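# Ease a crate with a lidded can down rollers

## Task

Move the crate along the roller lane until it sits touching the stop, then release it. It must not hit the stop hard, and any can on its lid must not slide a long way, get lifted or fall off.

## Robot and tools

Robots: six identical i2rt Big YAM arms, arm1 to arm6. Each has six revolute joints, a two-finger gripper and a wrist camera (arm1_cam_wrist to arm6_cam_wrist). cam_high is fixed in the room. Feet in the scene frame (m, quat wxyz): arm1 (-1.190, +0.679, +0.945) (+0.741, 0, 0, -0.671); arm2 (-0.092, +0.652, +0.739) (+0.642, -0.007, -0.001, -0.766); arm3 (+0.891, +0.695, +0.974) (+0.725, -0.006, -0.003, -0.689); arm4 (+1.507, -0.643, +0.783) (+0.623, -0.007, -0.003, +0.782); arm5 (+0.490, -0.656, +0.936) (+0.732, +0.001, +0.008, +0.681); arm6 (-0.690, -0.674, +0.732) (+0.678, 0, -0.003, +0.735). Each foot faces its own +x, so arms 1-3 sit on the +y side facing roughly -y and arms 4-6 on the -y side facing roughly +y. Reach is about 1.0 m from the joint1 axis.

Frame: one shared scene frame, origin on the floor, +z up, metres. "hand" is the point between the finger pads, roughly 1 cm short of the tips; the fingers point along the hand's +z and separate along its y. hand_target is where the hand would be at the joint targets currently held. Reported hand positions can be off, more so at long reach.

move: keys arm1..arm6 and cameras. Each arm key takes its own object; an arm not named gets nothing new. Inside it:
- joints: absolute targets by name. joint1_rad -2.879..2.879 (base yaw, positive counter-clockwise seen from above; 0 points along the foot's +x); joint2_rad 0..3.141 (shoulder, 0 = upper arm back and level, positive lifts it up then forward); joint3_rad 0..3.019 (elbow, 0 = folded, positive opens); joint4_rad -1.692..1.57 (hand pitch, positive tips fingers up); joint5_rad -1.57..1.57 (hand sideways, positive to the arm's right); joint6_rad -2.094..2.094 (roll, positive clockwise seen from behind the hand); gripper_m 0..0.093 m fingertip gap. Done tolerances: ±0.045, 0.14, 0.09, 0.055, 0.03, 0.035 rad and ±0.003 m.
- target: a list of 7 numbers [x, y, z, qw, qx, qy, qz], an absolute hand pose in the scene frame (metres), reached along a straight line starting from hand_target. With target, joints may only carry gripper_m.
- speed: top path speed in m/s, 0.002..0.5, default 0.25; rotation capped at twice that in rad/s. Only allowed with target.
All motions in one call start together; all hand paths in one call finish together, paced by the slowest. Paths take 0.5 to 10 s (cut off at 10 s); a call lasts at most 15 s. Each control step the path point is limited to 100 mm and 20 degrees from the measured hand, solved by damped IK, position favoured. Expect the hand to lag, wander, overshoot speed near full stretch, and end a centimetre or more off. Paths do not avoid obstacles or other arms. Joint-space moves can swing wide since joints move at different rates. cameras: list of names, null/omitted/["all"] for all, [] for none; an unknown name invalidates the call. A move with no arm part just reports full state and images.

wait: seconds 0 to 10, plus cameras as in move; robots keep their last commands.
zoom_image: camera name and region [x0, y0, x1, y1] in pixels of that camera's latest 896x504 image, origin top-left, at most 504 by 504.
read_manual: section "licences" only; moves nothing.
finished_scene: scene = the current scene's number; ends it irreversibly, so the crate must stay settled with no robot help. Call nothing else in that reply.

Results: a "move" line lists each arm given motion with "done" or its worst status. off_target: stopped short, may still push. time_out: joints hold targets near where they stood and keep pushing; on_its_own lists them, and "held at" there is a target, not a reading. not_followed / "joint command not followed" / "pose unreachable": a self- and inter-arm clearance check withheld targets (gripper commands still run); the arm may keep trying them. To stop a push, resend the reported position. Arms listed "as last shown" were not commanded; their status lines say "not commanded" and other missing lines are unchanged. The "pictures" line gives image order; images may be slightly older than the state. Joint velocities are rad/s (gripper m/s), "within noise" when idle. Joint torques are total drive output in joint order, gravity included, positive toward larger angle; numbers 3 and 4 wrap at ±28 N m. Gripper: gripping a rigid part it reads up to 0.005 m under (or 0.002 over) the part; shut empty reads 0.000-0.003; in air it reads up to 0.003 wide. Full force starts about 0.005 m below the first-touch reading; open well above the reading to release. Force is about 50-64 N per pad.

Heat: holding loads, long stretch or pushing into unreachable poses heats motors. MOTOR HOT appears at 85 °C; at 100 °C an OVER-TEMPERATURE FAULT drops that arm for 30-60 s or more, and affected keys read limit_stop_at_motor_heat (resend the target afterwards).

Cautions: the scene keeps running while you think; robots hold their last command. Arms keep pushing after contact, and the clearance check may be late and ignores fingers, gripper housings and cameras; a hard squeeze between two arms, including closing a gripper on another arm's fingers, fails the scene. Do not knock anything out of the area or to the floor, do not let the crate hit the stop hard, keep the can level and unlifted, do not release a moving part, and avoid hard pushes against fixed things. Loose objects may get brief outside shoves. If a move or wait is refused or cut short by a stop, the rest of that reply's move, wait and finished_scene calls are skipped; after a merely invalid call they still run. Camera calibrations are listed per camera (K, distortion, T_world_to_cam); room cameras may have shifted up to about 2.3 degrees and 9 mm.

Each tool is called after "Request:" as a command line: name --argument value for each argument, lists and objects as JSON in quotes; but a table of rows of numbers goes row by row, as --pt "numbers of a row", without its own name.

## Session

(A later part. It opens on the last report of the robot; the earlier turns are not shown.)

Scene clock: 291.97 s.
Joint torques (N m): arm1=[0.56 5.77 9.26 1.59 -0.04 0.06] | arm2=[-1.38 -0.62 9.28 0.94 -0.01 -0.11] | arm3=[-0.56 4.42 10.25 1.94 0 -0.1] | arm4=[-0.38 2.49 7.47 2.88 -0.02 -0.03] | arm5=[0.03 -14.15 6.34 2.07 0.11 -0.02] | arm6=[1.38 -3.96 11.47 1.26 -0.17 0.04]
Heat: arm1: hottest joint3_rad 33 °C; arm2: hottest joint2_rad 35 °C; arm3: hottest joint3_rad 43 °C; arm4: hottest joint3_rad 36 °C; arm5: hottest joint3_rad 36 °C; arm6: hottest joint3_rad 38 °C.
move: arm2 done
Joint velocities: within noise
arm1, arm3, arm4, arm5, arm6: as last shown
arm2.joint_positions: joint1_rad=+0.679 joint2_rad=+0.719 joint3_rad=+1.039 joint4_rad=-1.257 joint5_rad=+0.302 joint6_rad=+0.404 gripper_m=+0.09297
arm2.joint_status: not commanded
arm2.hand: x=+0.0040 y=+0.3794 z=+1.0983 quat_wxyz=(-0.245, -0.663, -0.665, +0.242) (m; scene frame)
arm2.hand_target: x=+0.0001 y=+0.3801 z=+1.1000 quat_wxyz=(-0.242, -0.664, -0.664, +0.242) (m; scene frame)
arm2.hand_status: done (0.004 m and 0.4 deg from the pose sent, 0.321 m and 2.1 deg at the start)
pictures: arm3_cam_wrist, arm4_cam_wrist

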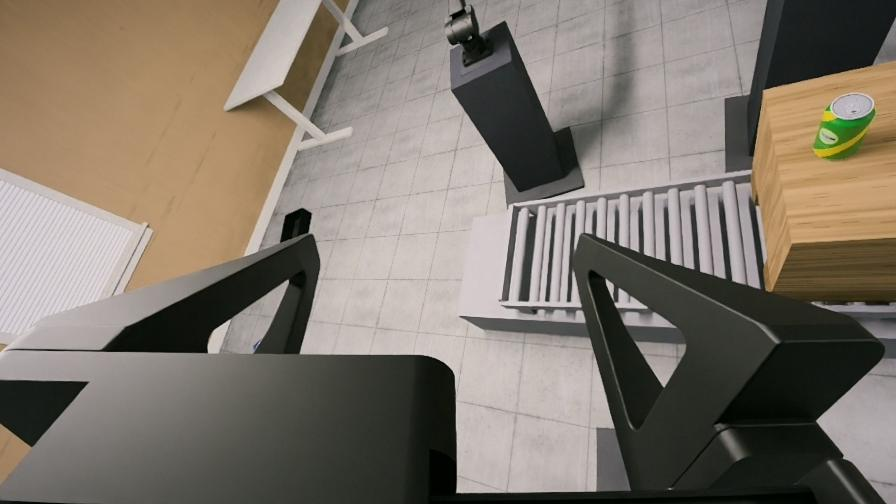

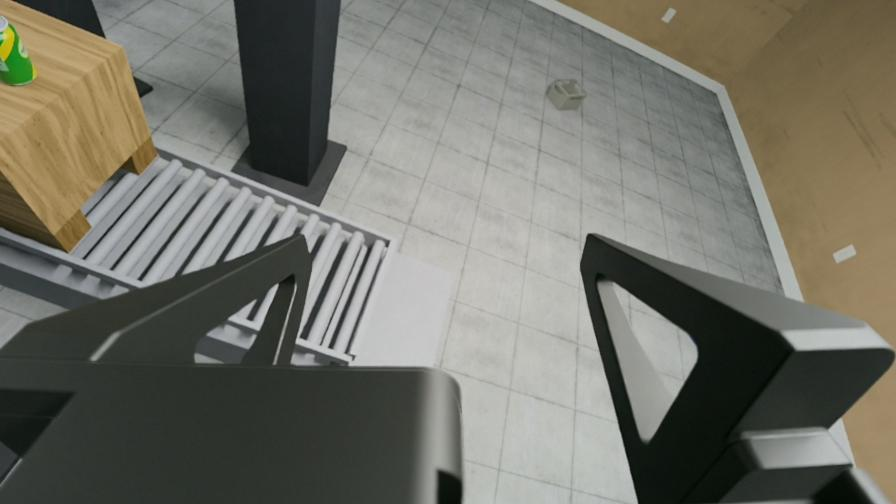

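Request:
move --arm5 '{"target":[0.58,-0.150,0.806,0.242,-0.664,0.664,0.242],"speed":0.07}' --cameras '["arm5_cam_wrist","arm4_cam_wrist"]'

Request:
move --arm5 '{"target":[0.82,-0.150,0.798,0.242,-0.664,0.664,0.242],"speed":0.07}' --cameras '["arm5_cam_wrist","arm4_cam_wrist","arm3_cam_wrist","cam_high"]'

Scene clock: 303.60 s.
Joint torques (N m): arm1=[0.5 5.95 9.31 1.63 -0.01 0.04] | arm2=[-1.38 -0.97 9.42 0.85 -0.03 -0.07] | arm3=[-0.32 4.37 10.26 1.85 0.01 -0.11] | arm4=[-0.56 2.43 7.47 2.85 -0.02 -0.04] | arm5=[2.43 -16.38 2.7 1.55 -0.17 0.22] | arm6=[1.38 -3.96 11.47 1.26 -0.17 0.04]
Heat: arm1: hottest joint3_rad 33 °C; arm2: hottest joint3_rad 35 °C; arm3: hottest joint3_rad 43 °C; arm4: hottest joint3_rad 36 °C; arm5: hottest joint3_rad 35 °C; arm6: hottest joint3_rad 38 °C.
move: arm5 off_target
Joint velocities: within noise
arm1, arm2, arm3, arm4, arm6: as last shown
arm5.joint_positions: joint1_rad=-0.188 joint2_rad=+2.059 joint3_rad=+0.759 joint4_rad=+0.442 joint5_rad=-0.135 joint6_rad=-0.206 gripper_m=+0.06294
arm5.joint_status: not commanded
arm5.hand: x=+0.6010 y=-0.1463 z=+0.8090 quat_wxyz=(-0.257, +0.659, -0.666, -0.238) (m; scene frame)
arm5.hand_target: x=+0.5806 y=-0.1504 z=+0.8059 quat_wxyz=(-0.242, +0.665, -0.664, -0.242) (m; scene frame)
arm5.hand_status: off_target (0.022 m and 1.8 deg from the pose sent, 0.294 m and 0.7 deg at the start)
pictures: arm4_cam_wrist, arm5_cam_wrist
camera_calibration:
arm5_cam_wrist: T_world_to_cam=[[0.999386, -0.00731603, 0.0342745, -0.630521], [-0.00494028, -0.997612, -0.0688942, -0.0878209], [0.0346967, 0.0686826, -0.997035, 0.918371], [0, 0, 0, 1]] pos_world=[0.597835, -0.1553, 0.931209]

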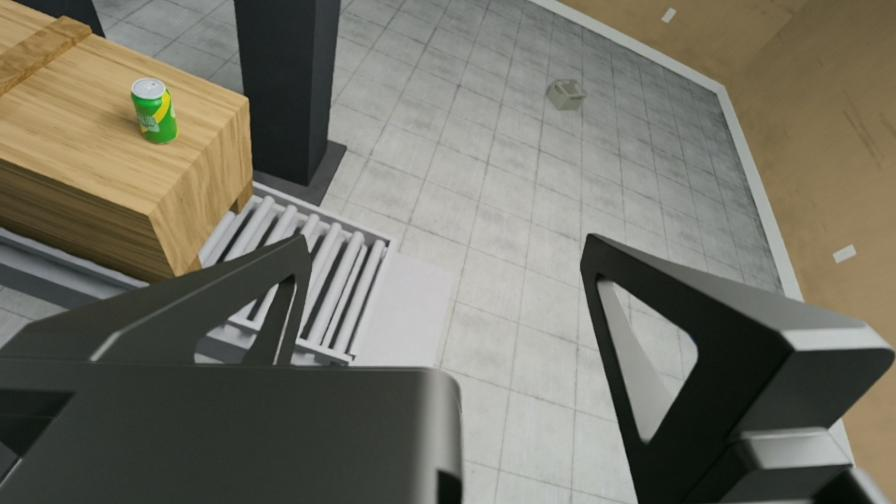

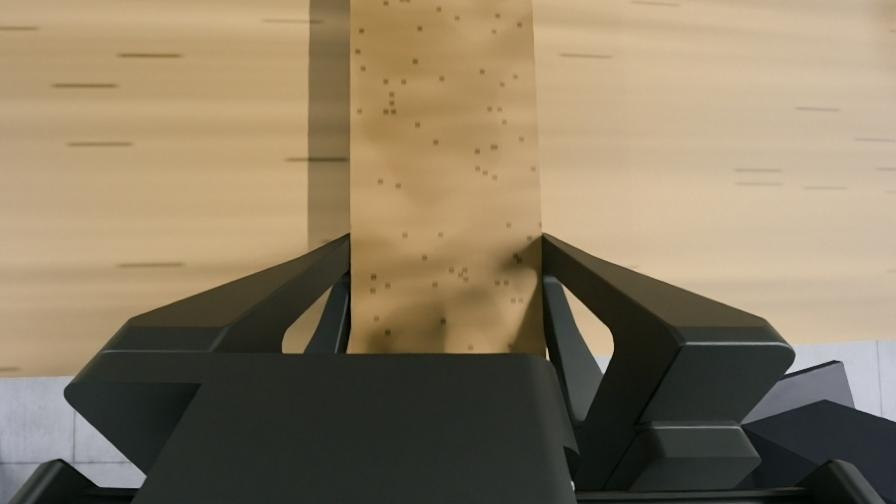

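Scene clock: 307.83 s.
Joint torques (N m): arm1=[0.26 5.95 9.22 1.59 -0.02 0.04] | arm2=[-1.61 -0.85 9.44 0.92 -0.02 -0.1] | arm3=[-0.44 4.42 10.24 1.84 0.02 -0.09] | arm4=[-0.56 2.61 7.5 2.86 0.01 -0.03] | arm5=[-0.09 -22.01 3.52 0.76 -0.93 0.01] | arm6=[1.38 -4.01 11.45 1.26 -0.17 0.04]
Heat: arm1: hottest joint3_rad 33 °C; arm2: hottest joint3_rad 35 °C; arm3: hottest joint3_rad 43 °C; arm4: hottest joint3_rad 36 °C; arm5: hottest joint3_rad 35 °C; arm6: hottest joint3_rad 39 °C.
move: arm5 off_target
Joint velocities: within noise
arm1, arm2, arm3, arm4, arm6: as last shown
arm5.joint_positions: joint1_rad=-0.629 joint2_rad=+2.198 joint3_rad=+1.124 joint4_rad=+0.122 joint5_rad=-0.408 joint6_rad=-0.573 gripper_m=+0.06294
arm5.joint_status: not commanded
arm5.hand: x=+0.8341 y=-0.1424 z=+0.7986 quat_wxyz=(-0.260, +0.662, -0.663, -0.236) (m; scene frame)
arm5.hand_target: x=+0.8203 y=-0.1498 z=+0.7978 quat_wxyz=(-0.242, +0.664, -0.664, -0.242) (m; scene frame)
arm5.hand_status: off_target (0.016 m and 2.2 deg from the pose sent, 0.219 m and 1.9 deg at the start)
pictures: arm3_cam_wrist, arm4_cam_wrist, arm5_cam_wrist, cam_high
camera_calibration:
arm5_cam_wrist: T_world_to_cam=[[0.999072, -0.00304092, 0.0429715, -0.869124], [0.000016673, -0.997478, -0.0709752, -0.0859775], [0.0430789, 0.07091, -0.996552, 0.892538], [0, 0, 0, 1]] pos_world=[0.829869, -0.151694, 0.920706]

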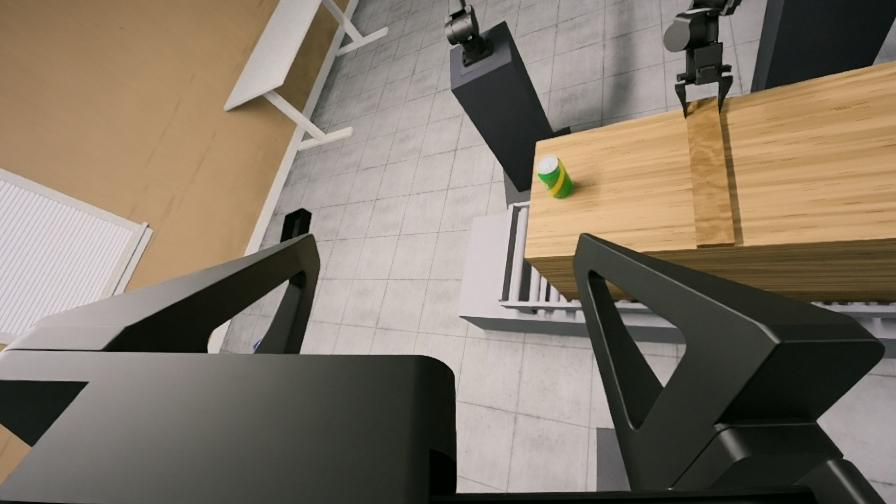

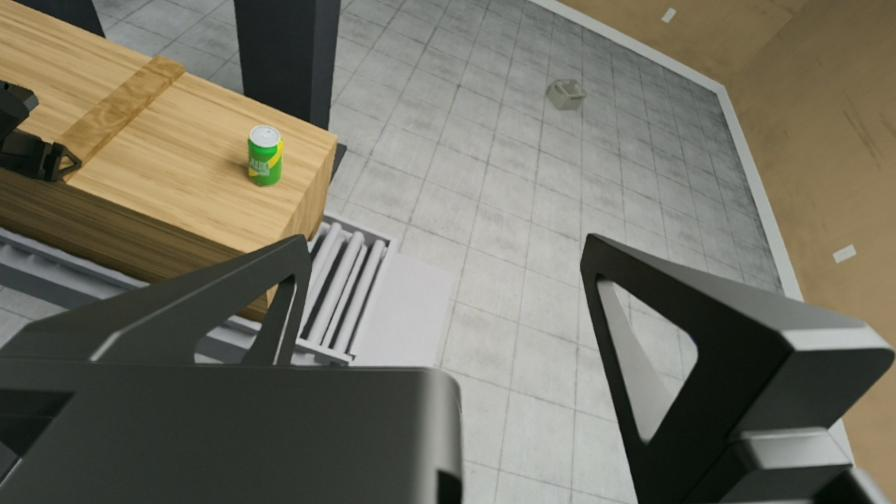

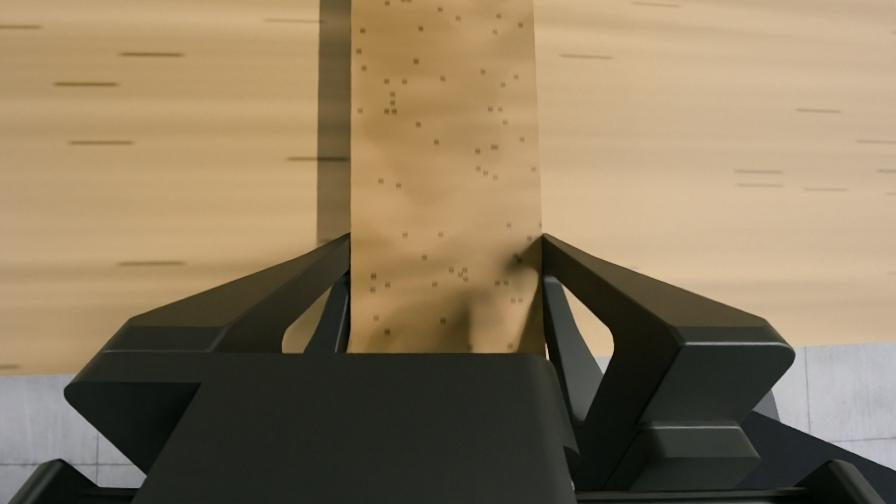

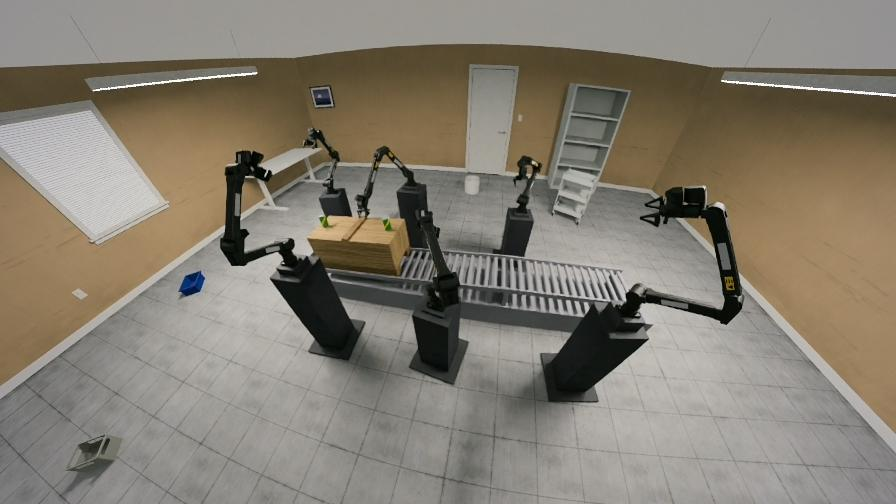

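Request:
move --arm5 '{"target":[0.95,-0.150,0.793,0.242,-0.664,0.664,0.242],"speed":0.04}' --cameras '["arm5_cam_wrist","arm4_cam_wrist","arm3_cam_wrist"]'

Request:
zoom_image --camera "arm4_cam_wrist" --region '[200, 150, 470, 380]'

Request:
zoom_image --camera "arm3_cam_wrist" --region '[440, 150, 740, 350]'

Scene clock: 321.30 s.
Joint torques (N m): arm1=[0.38 6.01 9.29 1.57 0 0.03] | arm2=[-1.26 -0.62 9.26 1.05 0.01 -0.14] | arm3=[-0.56 4.48 10.22 1.91 0.01 -0.1] | arm4=[-0.44 2.37 7.47 2.85 -0.01 -0.04] | arm5=[-1.38 -24.35 7.02 0.28 -1.34 -0.12] | arm6=[1.38 -4.01 11.47 1.28 -0.17 0.04]
Heat: arm1: hottest joint3_rad 33 °C; arm2: hottest joint3_rad 35 °C; arm3: hottest joint3_rad 43 °C; arm4: hottest joint3_rad 36 °C; arm5: hottest joint3_rad 34 °C; arm6: hottest joint3_rad 39 °C.
move: arm5 done
Joint velocities: within noise
arm1.joint_positions: joint1_rad=+0.663 joint2_rad=+0.482 joint3_rad=+1.331 joint4_rad=-1.298 joint5_rad=-0.081 joint6_rad=-0.422 gripper_m=+0.09396
arm1.joint_status: not commanded
arm1.hand: x=-1.0464 y=+0.5489 z=+1.4903 quat_wxyz=(-0.454, -0.141, -0.834, +0.279) (m; scene frame)
arm1.hand_target: x=-1.0487 y=+0.5513 z=+1.5031 quat_wxyz=(-0.464, -0.139, -0.827, +0.286) (m; scene frame)
arm1.hand_status: not commanded
arm2, arm6: as last shown
arm3.joint_positions: joint1_rad=+0.151 joint2_rad=+0.467 joint3_rad=+1.334 joint4_rad=-1.271 joint5_rad=-0.243 joint6_rad=+0.486 gripper_m=+0.09396
arm3.joint_status: not commanded
arm3.hand: x=+0.9701 y=+0.5294 z=+1.5325 quat_wxyz=(-0.540, -0.620, -0.550, +0.147) (m; scene frame)
arm3.hand_target: x=+0.9693 y=+0.5337 z=+1.5426 quat_wxyz=(-0.549, -0.613, -0.547, +0.152) (m; scene frame)
arm3.hand_status: not commanded
arm4.joint_positions: joint1_rad=-0.110 joint2_rad=+0.514 joint3_rad=+1.452 joint4_rad=-1.290 joint5_rad=-0.009 joint6_rad=-0.312 gripper_m=+0.09396
arm4.joint_status: not commanded
arm4.hand: x=+1.4752 y=-0.4572 z=+1.3804 quat_wxyz=(-0.442, +0.695, -0.439, -0.360) (m; scene frame)
arm4.hand_target: x=+1.4755 y=-0.4612 z=+1.3904 quat_wxyz=(-0.450, +0.689, -0.435, -0.366) (m; scene frame)
arm4.hand_status: not commanded
arm5.joint_positions: joint1_rad=-0.779 joint2_rad=+2.326 joint3_rad=+1.432 joint4_rad=-0.128 joint5_rad=-0.486 joint6_rad=-0.715 gripper_m=+0.06294
arm5.joint_status: not commanded
arm5.hand: x=+0.9531 y=-0.1431 z=+0.7932 quat_wxyz=(-0.255, +0.663, -0.664, -0.234) (m; scene frame)
arm5.hand_target: x=+0.9500 y=-0.1498 z=+0.7931 quat_wxyz=(-0.243, +0.664, -0.664, -0.242) (m; scene frame)
arm5.hand_status: done (0.008 m and 1.8 deg from the pose sent, 0.116 m and 2.2 deg at the start)
pictures: arm3_cam_wrist, arm4_cam_wrist, arm5_cam_wrist
camera_calibration:
arm5_cam_wrist: T_world_to_cam=[[0.999188, -0.00209253, 0.0402336, -0.985538], [0.000363535, -0.998141, -0.0609412, -0.0954018], [0.0402863, 0.0609063, -0.99733, 0.883944], [0, 0, 0, 1]] pos_world=[0.949162, -0.151125, 0.915422]

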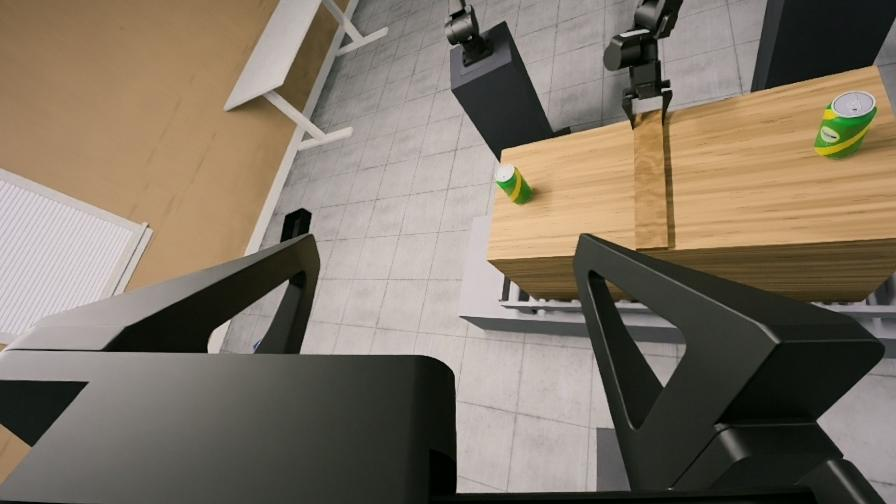

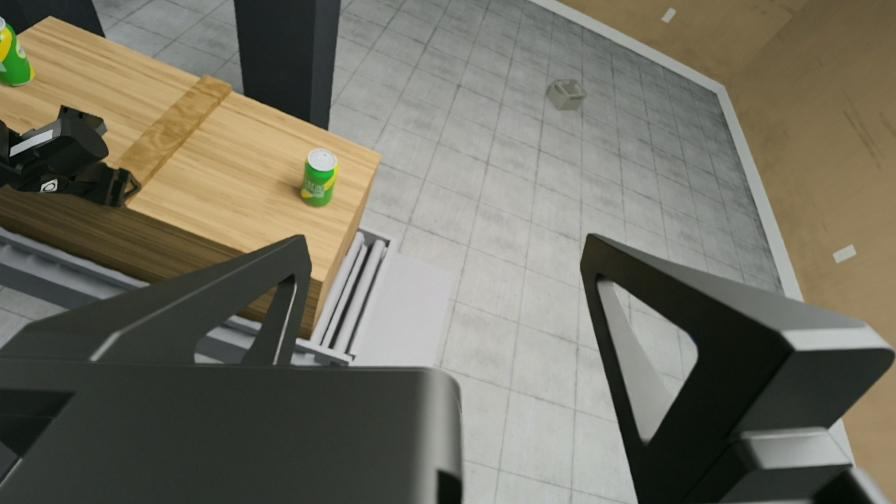

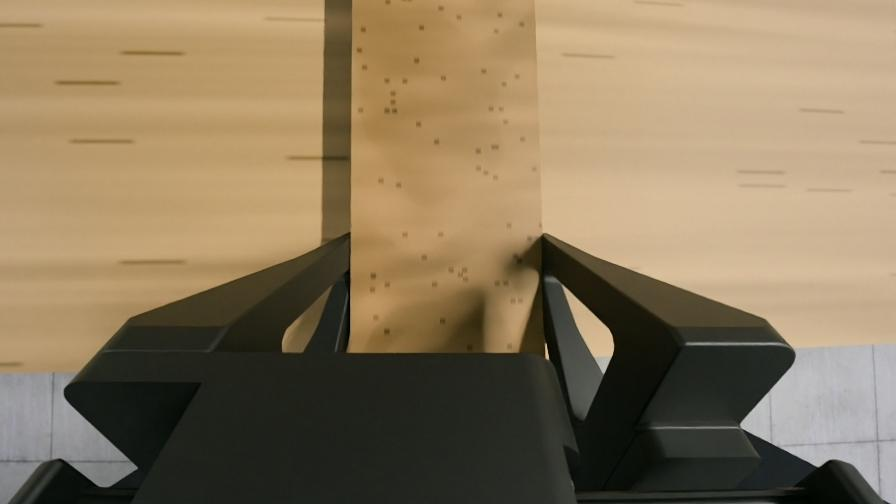

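Scaled by 1.867 from the camera's 896x504 image, which has a finer 1280x720 frame.

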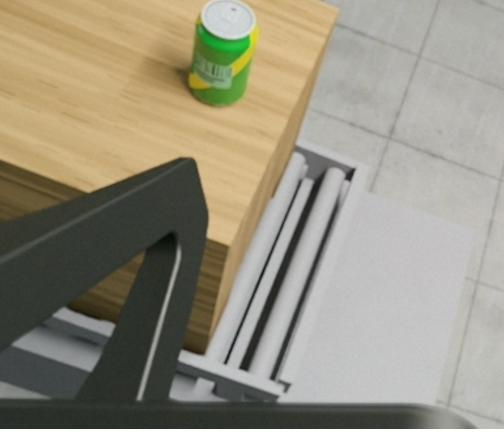

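Scaled by 1.680 from the camera's 896x504 image, which has a finer 1280x720 frame.

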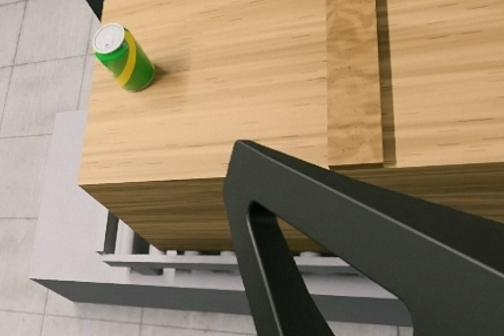

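Request:
move --arm5 '{"target":[1.0,-0.150,0.791,0.242,-0.664,0.664,0.242],"speed":0.03}' --cameras '["arm4_cam_wrist","arm3_cam_wrist"]'

Request:
zoom_image --camera "arm4_cam_wrist" --region '[280, 200, 420, 380]'

Scene clock: 330.50 s.
Joint torques (N m): arm1=[0.26 6.01 9.37 1.62 -0.01 0.06] | arm2=[-1.49 -0.56 9.28 1.02 0.02 -0.09] | arm3=[-0.67 4.42 10.21 1.91 0.01 -0.11] | arm4=[-0.79 2.49 7.5 2.82 0 -0.03] | arm5=[-1.61 -25.35 8.38 0.12 -1.42 -0.15] | arm6=[1.38 -3.96 11.45 1.26 -0.17 0.04]
Heat: arm1: hottest joint3_rad 33 °C; arm2: hottest joint3_rad 35 °C; arm3: hottest joint3_rad 43 °C; arm4: hottest joint3_rad 36 °C; arm5: hottest joint3_rad 34 °C; arm6: hottest joint3_rad 39 °C.
move: arm5 done
Joint velocities: within noise
arm1, arm2, arm3, arm4, arm6: as last shown
arm5.joint_positions: joint1_rad=-0.826 joint2_rad=+2.392 joint3_rad=+1.582 joint4_rad=-0.235 joint5_rad=-0.509 joint6_rad=-0.763 gripper_m=+0.06294
arm5.joint_status: not commanded
arm5.hand: x=+1.0003 y=-0.1426 z=+0.7914 quat_wxyz=(-0.255, +0.663, -0.664, -0.233) (m; scene frame)
arm5.hand_target: x=+1.0000 y=-0.1499 z=+0.7911 quat_wxyz=(-0.243, +0.664, -0.665, -0.242) (m; scene frame)
arm5.hand_status: done (0.007 m and 1.8 deg from the pose sent, 0.047 m and 1.8 deg at the start)
pictures: arm3_cam_wrist, arm4_cam_wrist

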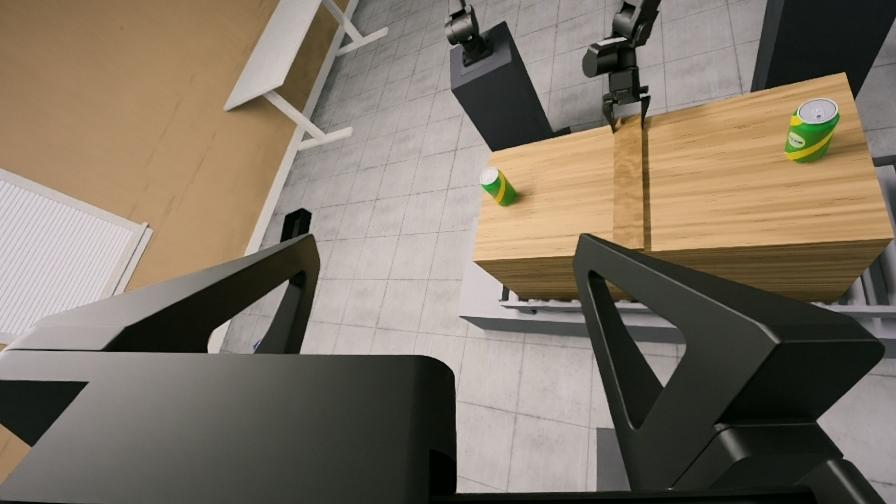

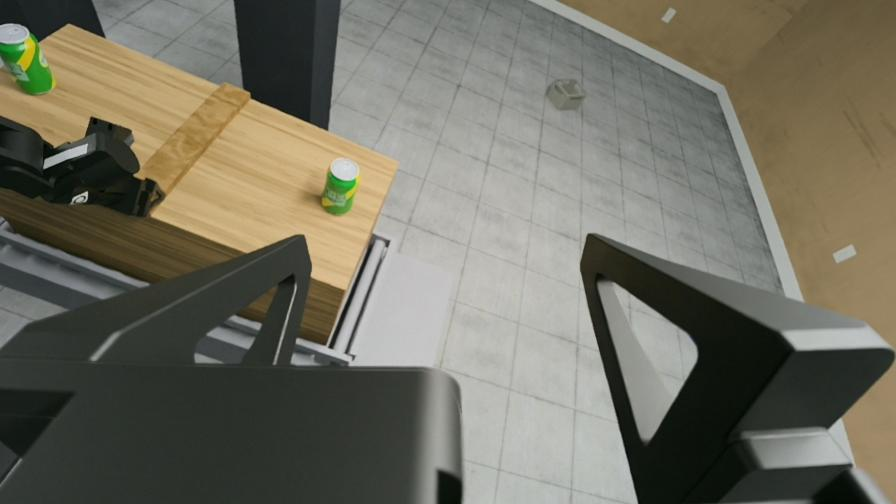

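Scaled by 2.800 from the camera's 896x504 image, which has a finer 1280x720 frame.

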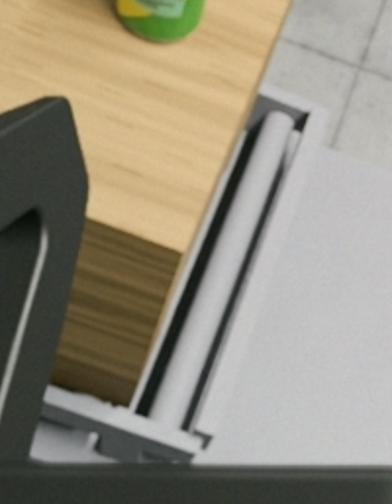

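Request:
move --arm5 '{"target":[1.03,-0.150,0.790,0.242,-0.664,0.664,0.242],"speed":0.02}' --cameras '["arm4_cam_wrist","arm5_cam_wrist"]'

Request:
zoom_image --camera "arm4_cam_wrist" --region '[280, 200, 420, 380]'

Scene clock: 338.17 s.
Joint torques (N m): arm1=[0.73 6.18 9.33 1.68 -0.01 0.02] | arm2=[-1.79 -0.91 9.32 1.02 0 -0.11] | arm3=[-0.44 4.37 10.22 1.88 0.01 -0.1] | arm4=[-0.5 2.37 7.47 2.85 0 -0.03] | arm5=[-1.85 -25.88 9.39 -0.01 -1.5 -0.17] | arm6=[1.38 -3.96 11.47 1.25 -0.17 0.03]
Heat: arm1: hottest joint3_rad 33 °C; arm2: hottest joint3_rad 35 °C; arm3: hottest joint3_rad 43 °C; arm4: hottest joint3_rad 36 °C; arm5: hottest joint3_rad 34 °C; arm6: hottest joint3_rad 39 °C.
move: arm5 done
Joint velocities: within noise
arm1, arm2, arm3, arm4: as last shown
arm5.joint_positions: joint1_rad=-0.851 joint2_rad=+2.436 joint3_rad=+1.679 joint4_rad=-0.304 joint5_rad=-0.520 joint6_rad=-0.790 gripper_m=+0.06294
arm5.joint_status: not commanded
arm5.hand: x=+1.0279 y=-0.1424 z=+0.7903 quat_wxyz=(-0.254, +0.664, -0.664, -0.232) (m; scene frame)
arm5.hand_target: x=+1.0300 y=-0.1501 z=+0.7900 quat_wxyz=(-0.243, +0.664, -0.665, -0.242) (m; scene frame)
arm5.hand_status: done (0.008 m and 1.7 deg from the pose sent, 0.031 m and 1.8 deg at the start)
arm6.joint_positions: joint1_rad=-0.553 joint2_rad=+0.819 joint3_rad=+1.224 joint4_rad=-1.339 joint5_rad=-0.295 joint6_rad=-0.378 gripper_m=+0.09293
arm6.joint_status: not commanded
arm6.hand: x=-0.5968 y=-0.3795 z=+1.1441 quat_wxyz=(-0.243, +0.666, -0.663, -0.240) (m; scene frame)
arm6.hand_target: x=-0.6000 y=-0.3801 z=+1.1499 quat_wxyz=(-0.242, +0.664, -0.664, -0.242) (m; scene frame)
arm6.hand_status: not commanded
pictures: arm4_cam_wrist, arm5_cam_wrist
camera_calibration:
arm5_cam_wrist: T_world_to_cam=[[0.999194, -0.000580834, 0.0401384, -1.05986], [0.00166868, -0.99843, -0.0559877, -0.100217], [0.040108, 0.0560095, -0.997624, 0.877785], [0, 0, 0, 1]] pos_world=[1.02396, -0.14984, 0.91263]

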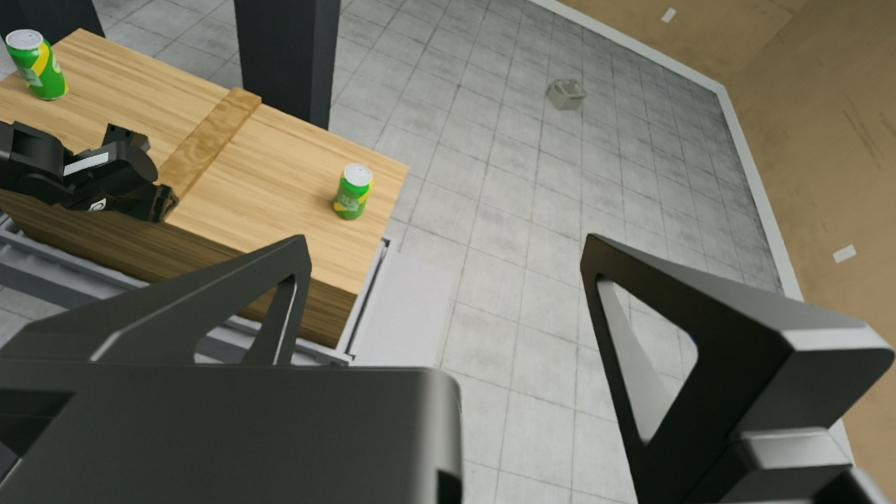

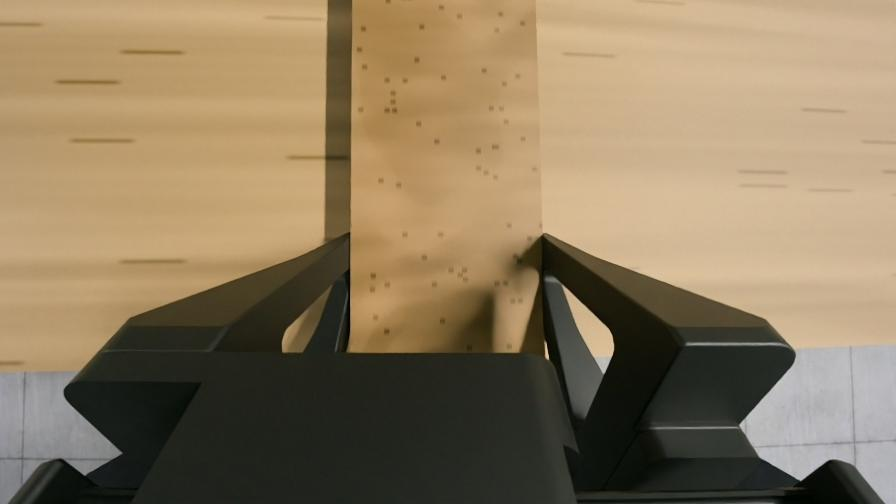

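Scaled by 2.800 from the camera's 896x504 image, which has a finer 1280x720 frame.

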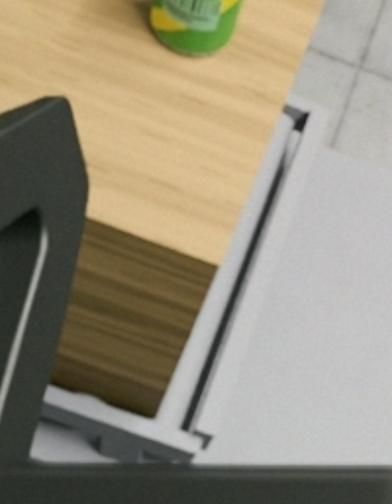

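Request:
move --arm5 '{"target":[1.047,-0.150,0.789,0.242,-0.664,0.664,0.242],"speed":0.015}' --cameras '["arm4_cam_wrist","arm5_cam_wrist"]'

Request:
zoom_image --camera "arm4_cam_wrist" --region '[280, 200, 420, 380]'

Request:
move --arm5 '{"target":[1.058,-0.150,0.788,0.242,-0.664,0.664,0.242],"speed":0.01}' --cameras '["arm4_cam_wrist","arm5_cam_wrist"]'

Request:
zoom_image --camera "arm4_cam_wrist" --region '[280, 200, 420, 380]'

Scene clock: 345.73 s.
Joint torques (N m): arm1=[0.62 6.01 9.33 1.55 -0.01 0.07] | arm2=[-1.73 -1.14 9.31 0.98 0 -0.06] | arm3=[-0.62 4.31 10.24 1.85 0 -0.12] | arm4=[-0.67 2.26 7.51 2.84 -0.01 -0.04] | arm5=[-1.9 -26.23 9.76 -0.12 -1.5 -0.17] | arm6=[1.44 -4.01 11.48 1.26 -0.17 0.04]
Heat: arm1: hottest joint3_rad 33 °C; arm2: hottest joint3_rad 35 °C; arm3: hottest joint3_rad 43 °C; arm4: hottest joint3_rad 36 °C; arm5: hottest joint3_rad 34 °C; arm6: hottest joint3_rad 39 °C.
move: arm5 done
Joint velocities: within noise
arm1, arm2, arm3, arm4, arm6: as last shown
arm5.joint_positions: joint1_rad=-0.866 joint2_rad=+2.464 joint3_rad=+1.741 joint4_rad=-0.345 joint5_rad=-0.527 joint6_rad=-0.805 gripper_m=+0.06294
arm5.joint_status: not commanded
arm5.hand: x=+1.0448 y=-0.1420 z=+0.7901 quat_wxyz=(-0.254, +0.664, -0.664, -0.232) (m; scene frame)
arm5.hand_target: x=+1.0471 y=-0.1499 z=+0.7893 quat_wxyz=(-0.243, +0.664, -0.665, -0.242) (m; scene frame)
arm5.hand_status: done (0.008 m and 1.8 deg from the pose sent, 0.021 m and 1.8 deg at the start)
pictures: arm4_cam_wrist, arm5_cam_wrist
camera_calibration:
arm5_cam_wrist: T_world_to_cam=[[0.999157, -0.000563313, 0.0410442, -1.07742], [0.00175349, -0.998407, -0.0563886, -0.0996803], [0.0410106, 0.056413, -0.997565, 0.875861], [0, 0, 0, 1]] pos_world=[1.04077, -0.149538, 0.91233]

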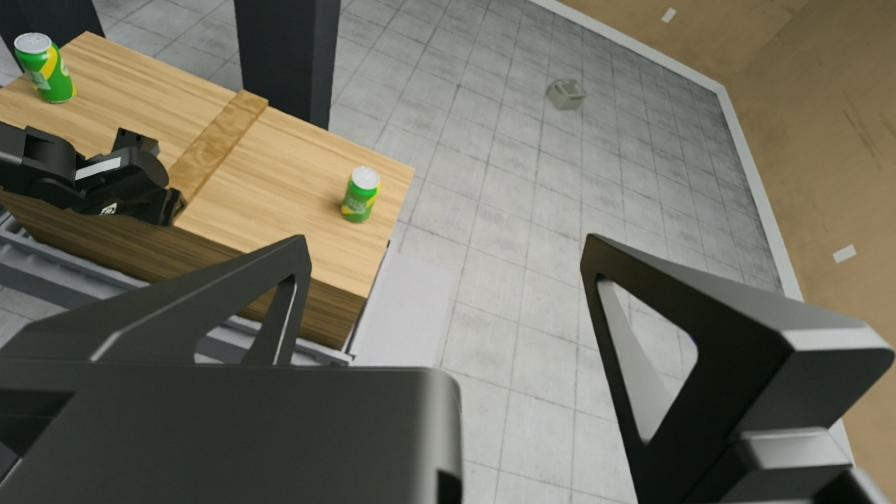

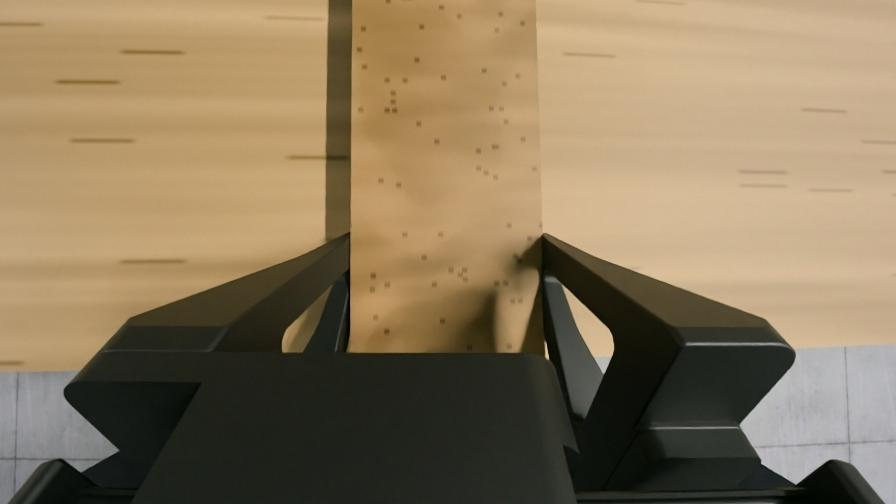

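Scaled by 2.800 from the camera's 896x504 image, which has a finer 1280x720 frame.

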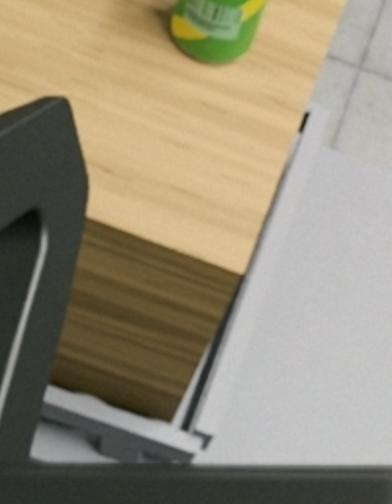

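Scene clock: 347.33 s.
Joint torques (N m): arm1=[0.5 5.71 9.4 1.65 0.02 0.05] | arm2=[-1.44 -0.91 9.32 0.96 0 -0.09] | arm3=[-0.5 4.42 10.22 1.91 0.01 -0.11] | arm4=[-0.44 2.37 7.49 2.85 0 -0.03] | arm5=[-1.85 -26.4 10.17 -0.13 -1.51 -0.17] | arm6=[1.38 -3.96 11.47 1.26 -0.18 0.04]
Heat: arm1: hottest joint3_rad 33 °C; arm2: hottest joint3_rad 35 °C; arm3: hottest joint3_rad 43 °C; arm4: hottest joint3_rad 36 °C; arm5: hottest joint3_rad 34 °C; arm6: hottest joint3_rad 39 °C.
move: arm5 done
Joint velocities: within noise
arm1, arm2, arm3, arm4, arm6: as last shown
arm5.joint_positions: joint1_rad=-0.875 joint2_rad=+2.484 joint3_rad=+1.783 joint4_rad=-0.372 joint5_rad=-0.531 joint6_rad=-0.814 gripper_m=+0.06294
arm5.joint_status: not commanded
arm5.hand: x=+1.0553 y=-0.1418 z=+0.7895 quat_wxyz=(-0.254, +0.664, -0.664, -0.232) (m; scene frame)
arm5.hand_target: x=+1.0579 y=-0.1499 z=+0.7882 quat_wxyz=(-0.243, +0.664, -0.665, -0.242) (m; scene frame)
arm5.hand_status: done (0.009 m and 1.8 deg from the pose sent, 0.016 m and 1.8 deg at the start)
pictures: arm4_cam_wrist, arm5_cam_wrist
camera_calibration:
arm5_cam_wrist: T_world_to_cam=[[0.999165, -0.000337245, 0.0408606, -1.0878], [0.00195652, -0.998424, -0.0560833, -0.0999228], [0.0408151, 0.0561164, -0.99759, 0.875095], [0, 0, 0, 1]] pos_world=[1.05137, -0.149239, 0.91183]

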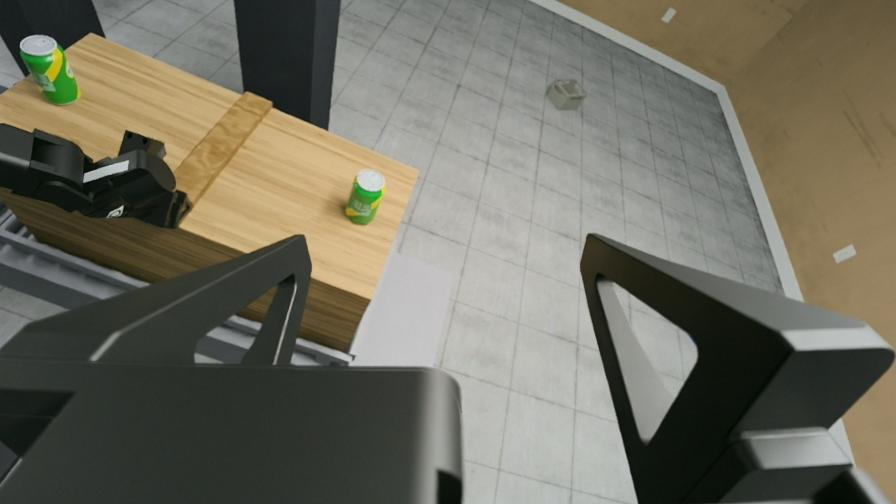

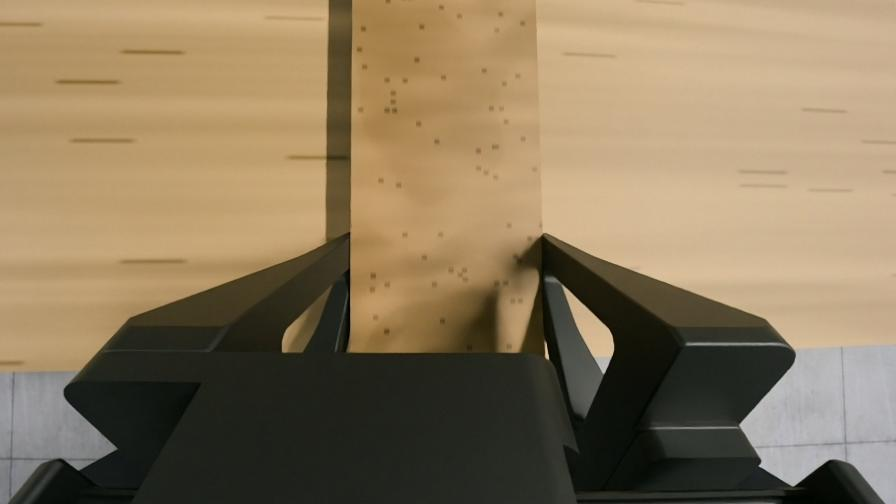

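Scaled by 2.800 from the camera's 896x504 image, which has a finer 1280x720 frame.

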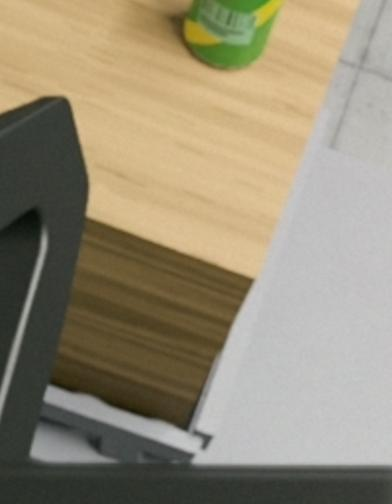

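Request:
move --arm5 '{"target":[1.066,-0.150,0.788,0.242,-0.664,0.664,0.242],"speed":0.01}' --cameras '["arm4_cam_wrist","arm5_cam_wrist"]'

Request:
zoom_image --camera "arm4_cam_wrist" --region '[280, 200, 420, 380]'

Request:
move --arm5 '{"target":[1.074,-0.150,0.787,0.242,-0.664,0.664,0.242],"speed":0.01}' --cameras '["arm4_cam_wrist","arm5_cam_wrist"]'

Request:
zoom_image --camera "arm4_cam_wrist" --region '[280, 200, 420, 380]'

Scene clock: 355.20 s.
Joint torques (N m): arm1=[0.44 5.89 9.28 1.66 -0.01 0.05] | arm2=[-2.08 -1.32 9.4 1.02 -0.02 -0.06] | arm3=[-0.38 4.31 10.21 1.91 0.01 -0.11] | arm4=[-0.44 2.37 7.49 2.89 -0.01 -0.04] | arm5=[-1.85 -26.75 10.26 -0.06 -1.5 -0.16] | arm6=[1.44 -4.01 11.47 1.26 -0.17 0.04]
Heat: arm1: hottest joint3_rad 33 °C; arm2: hottest joint3_rad 35 °C; arm3: hottest joint3_rad 43 °C; arm4: hottest joint3_rad 36 °C; arm5: hottest joint3_rad 35 °C; arm6: hottest joint3_rad 39 °C.
move: arm5 done
Joint velocities: within noise
arm1, arm3, arm4, arm6: as last shown
arm2.joint_positions: joint1_rad=+0.679 joint2_rad=+0.719 joint3_rad=+1.039 joint4_rad=-1.257 joint5_rad=+0.302 joint6_rad=+0.404 gripper_m=+0.09297
arm2.joint_status: not commanded
arm2.hand: x=+0.0040 y=+0.3794 z=+1.0983 quat_wxyz=(-0.245, -0.663, -0.665, +0.242) (m; scene frame)
arm2.hand_target: x=+0.0001 y=+0.3801 z=+1.1000 quat_wxyz=(-0.242, -0.664, -0.664, +0.242) (m; scene frame)
arm2.hand_status: not commanded
arm5.joint_positions: joint1_rad=-0.882 joint2_rad=+2.499 joint3_rad=+1.815 joint4_rad=-0.392 joint5_rad=-0.534 joint6_rad=-0.821 gripper_m=+0.06294
arm5.joint_status: not commanded
arm5.hand: x=+1.0637 y=-0.1418 z=+0.7892 quat_wxyz=(-0.254, +0.664, -0.664, -0.232) (m; scene frame)
arm5.hand_target: x=+1.0659 y=-0.1499 z=+0.7881 quat_wxyz=(-0.243, +0.664, -0.665, -0.242) (m; scene frame)
arm5.hand_status: done (0.009 m and 1.8 deg from the pose sent, 0.013 m and 1.8 deg at the start)
pictures: arm4_cam_wrist, arm5_cam_wrist
camera_calibration:
arm5_cam_wrist: T_world_to_cam=[[0.999132, -0.00061145, 0.0416415, -1.09669], [0.00174325, -0.998402, -0.0564872, -0.0993627], [0.0416094, 0.0565108, -0.997535, 0.873528], [0, 0, 0, 1]] pos_world=[1.05957, -0.149238, 0.911429]

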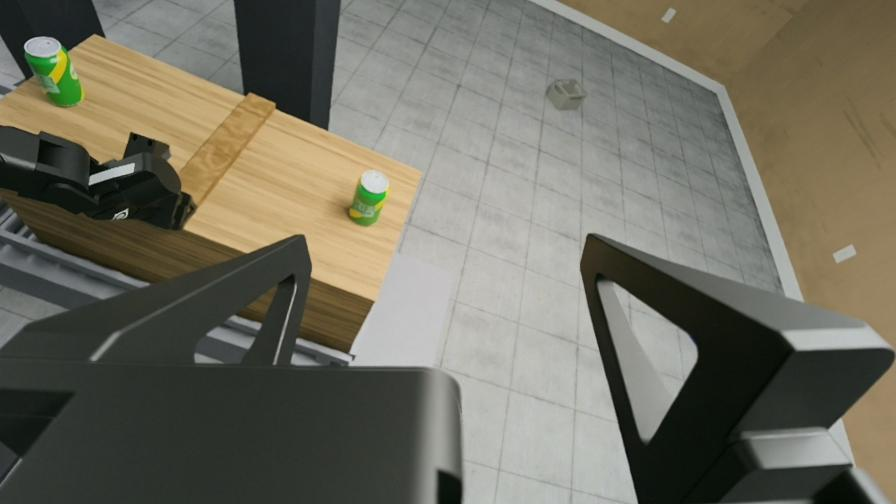

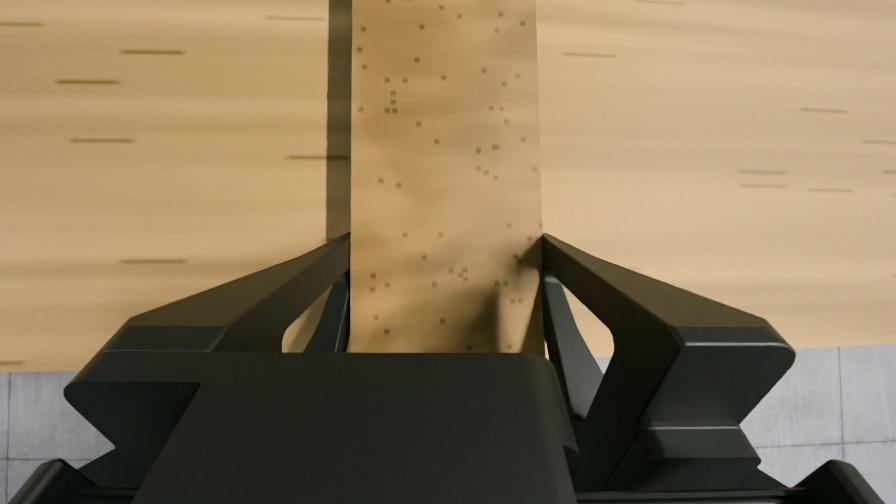

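Scaled by 2.800 from the camera's 896x504 image, which has a finer 1280x720 frame.

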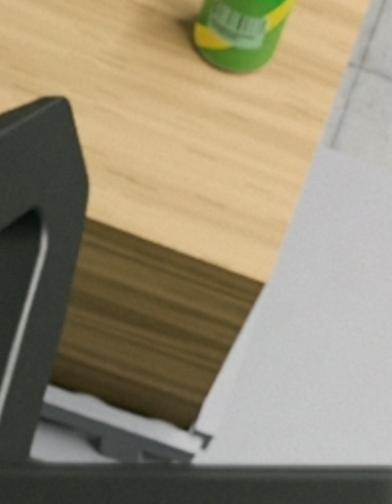

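Scene clock: 356.50 s.
Joint torques (N m): arm1=[0.5 5.95 9.29 1.52 -0.02 0.05] | arm2=[-1.14 -0.97 9.33 1.05 -0.01 -0.12] | arm3=[-0.5 4.48 10.25 1.92 0.01 -0.11] | arm4=[-0.62 2.61 7.5 2.85 0 -0.03] | arm5=[-2.2 -26.05 11.52 0.05 -1.54 -0.17] | arm6=[1.38 -3.96 11.45 1.26 -0.17 0.03]
Heat: arm1: hottest joint3_rad 33 °C; arm2: hottest joint3_rad 35 °C; arm3: hottest joint3_rad 43 °C; arm4: hottest joint3_rad 36 °C; arm5: hottest joint3_rad 35 °C; arm6: hottest joint3_rad 39 °C.
move: arm5 off_target
Joint velocities: within noise
arm1, arm2, arm3, arm4, arm6: as last shown
arm5.joint_positions: joint1_rad=-0.884 joint2_rad=+2.507 joint3_rad=+1.835 joint4_rad=-0.416 joint5_rad=-0.536 joint6_rad=-0.828 gripper_m=+0.06294
arm5.joint_status: not commanded
arm5.hand: x=+1.0662 y=-0.1419 z=+0.7890 quat_wxyz=(-0.250, +0.665, -0.664, -0.232) (m; scene frame)
arm5.hand_target: x=+1.0737 y=-0.1501 z=+0.7871 quat_wxyz=(-0.243, +0.664, -0.665, -0.242) (m; scene frame)
arm5.hand_status: off_target (0.011 m and 1.4 deg from the pose sent, 0.013 m and 1.8 deg at the start)
pictures: arm4_cam_wrist, arm5_cam_wrist
camera_calibration:
arm5_cam_wrist: T_world_to_cam=[[0.999349, 0.00363042, 0.0359035, -1.09435], [0.00544498, -0.998706, -0.0505718, -0.108163], [0.0356734, 0.0507343, -0.998075, 0.879211], [0, 0, 0, 1]] pos_world=[1.06286, -0.148656, 0.911339]

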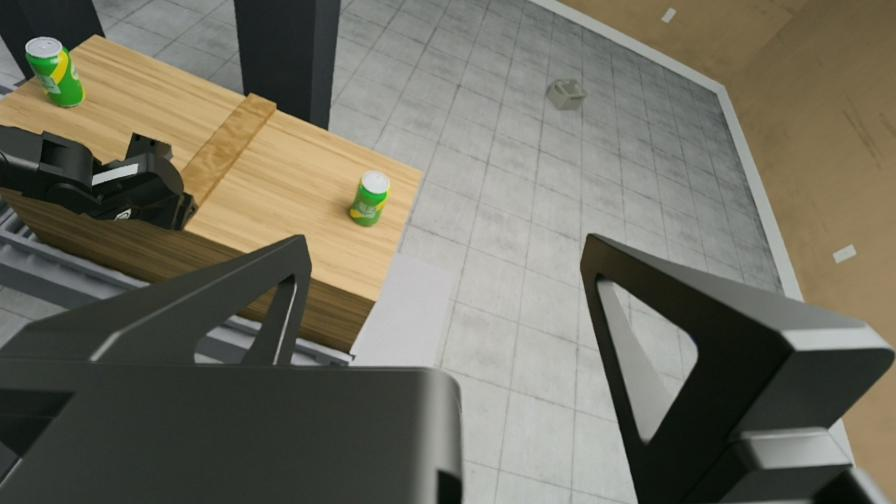

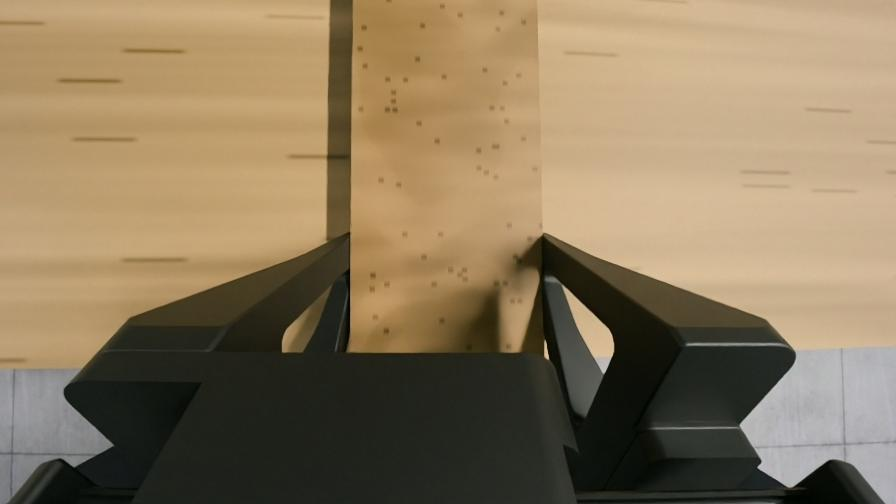

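Scaled by 2.800 from the camera's 896x504 image, which has a finer 1280x720 frame.

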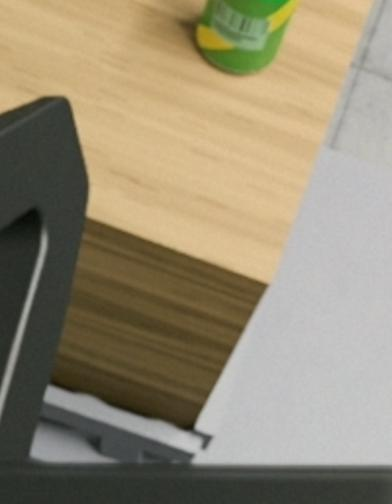

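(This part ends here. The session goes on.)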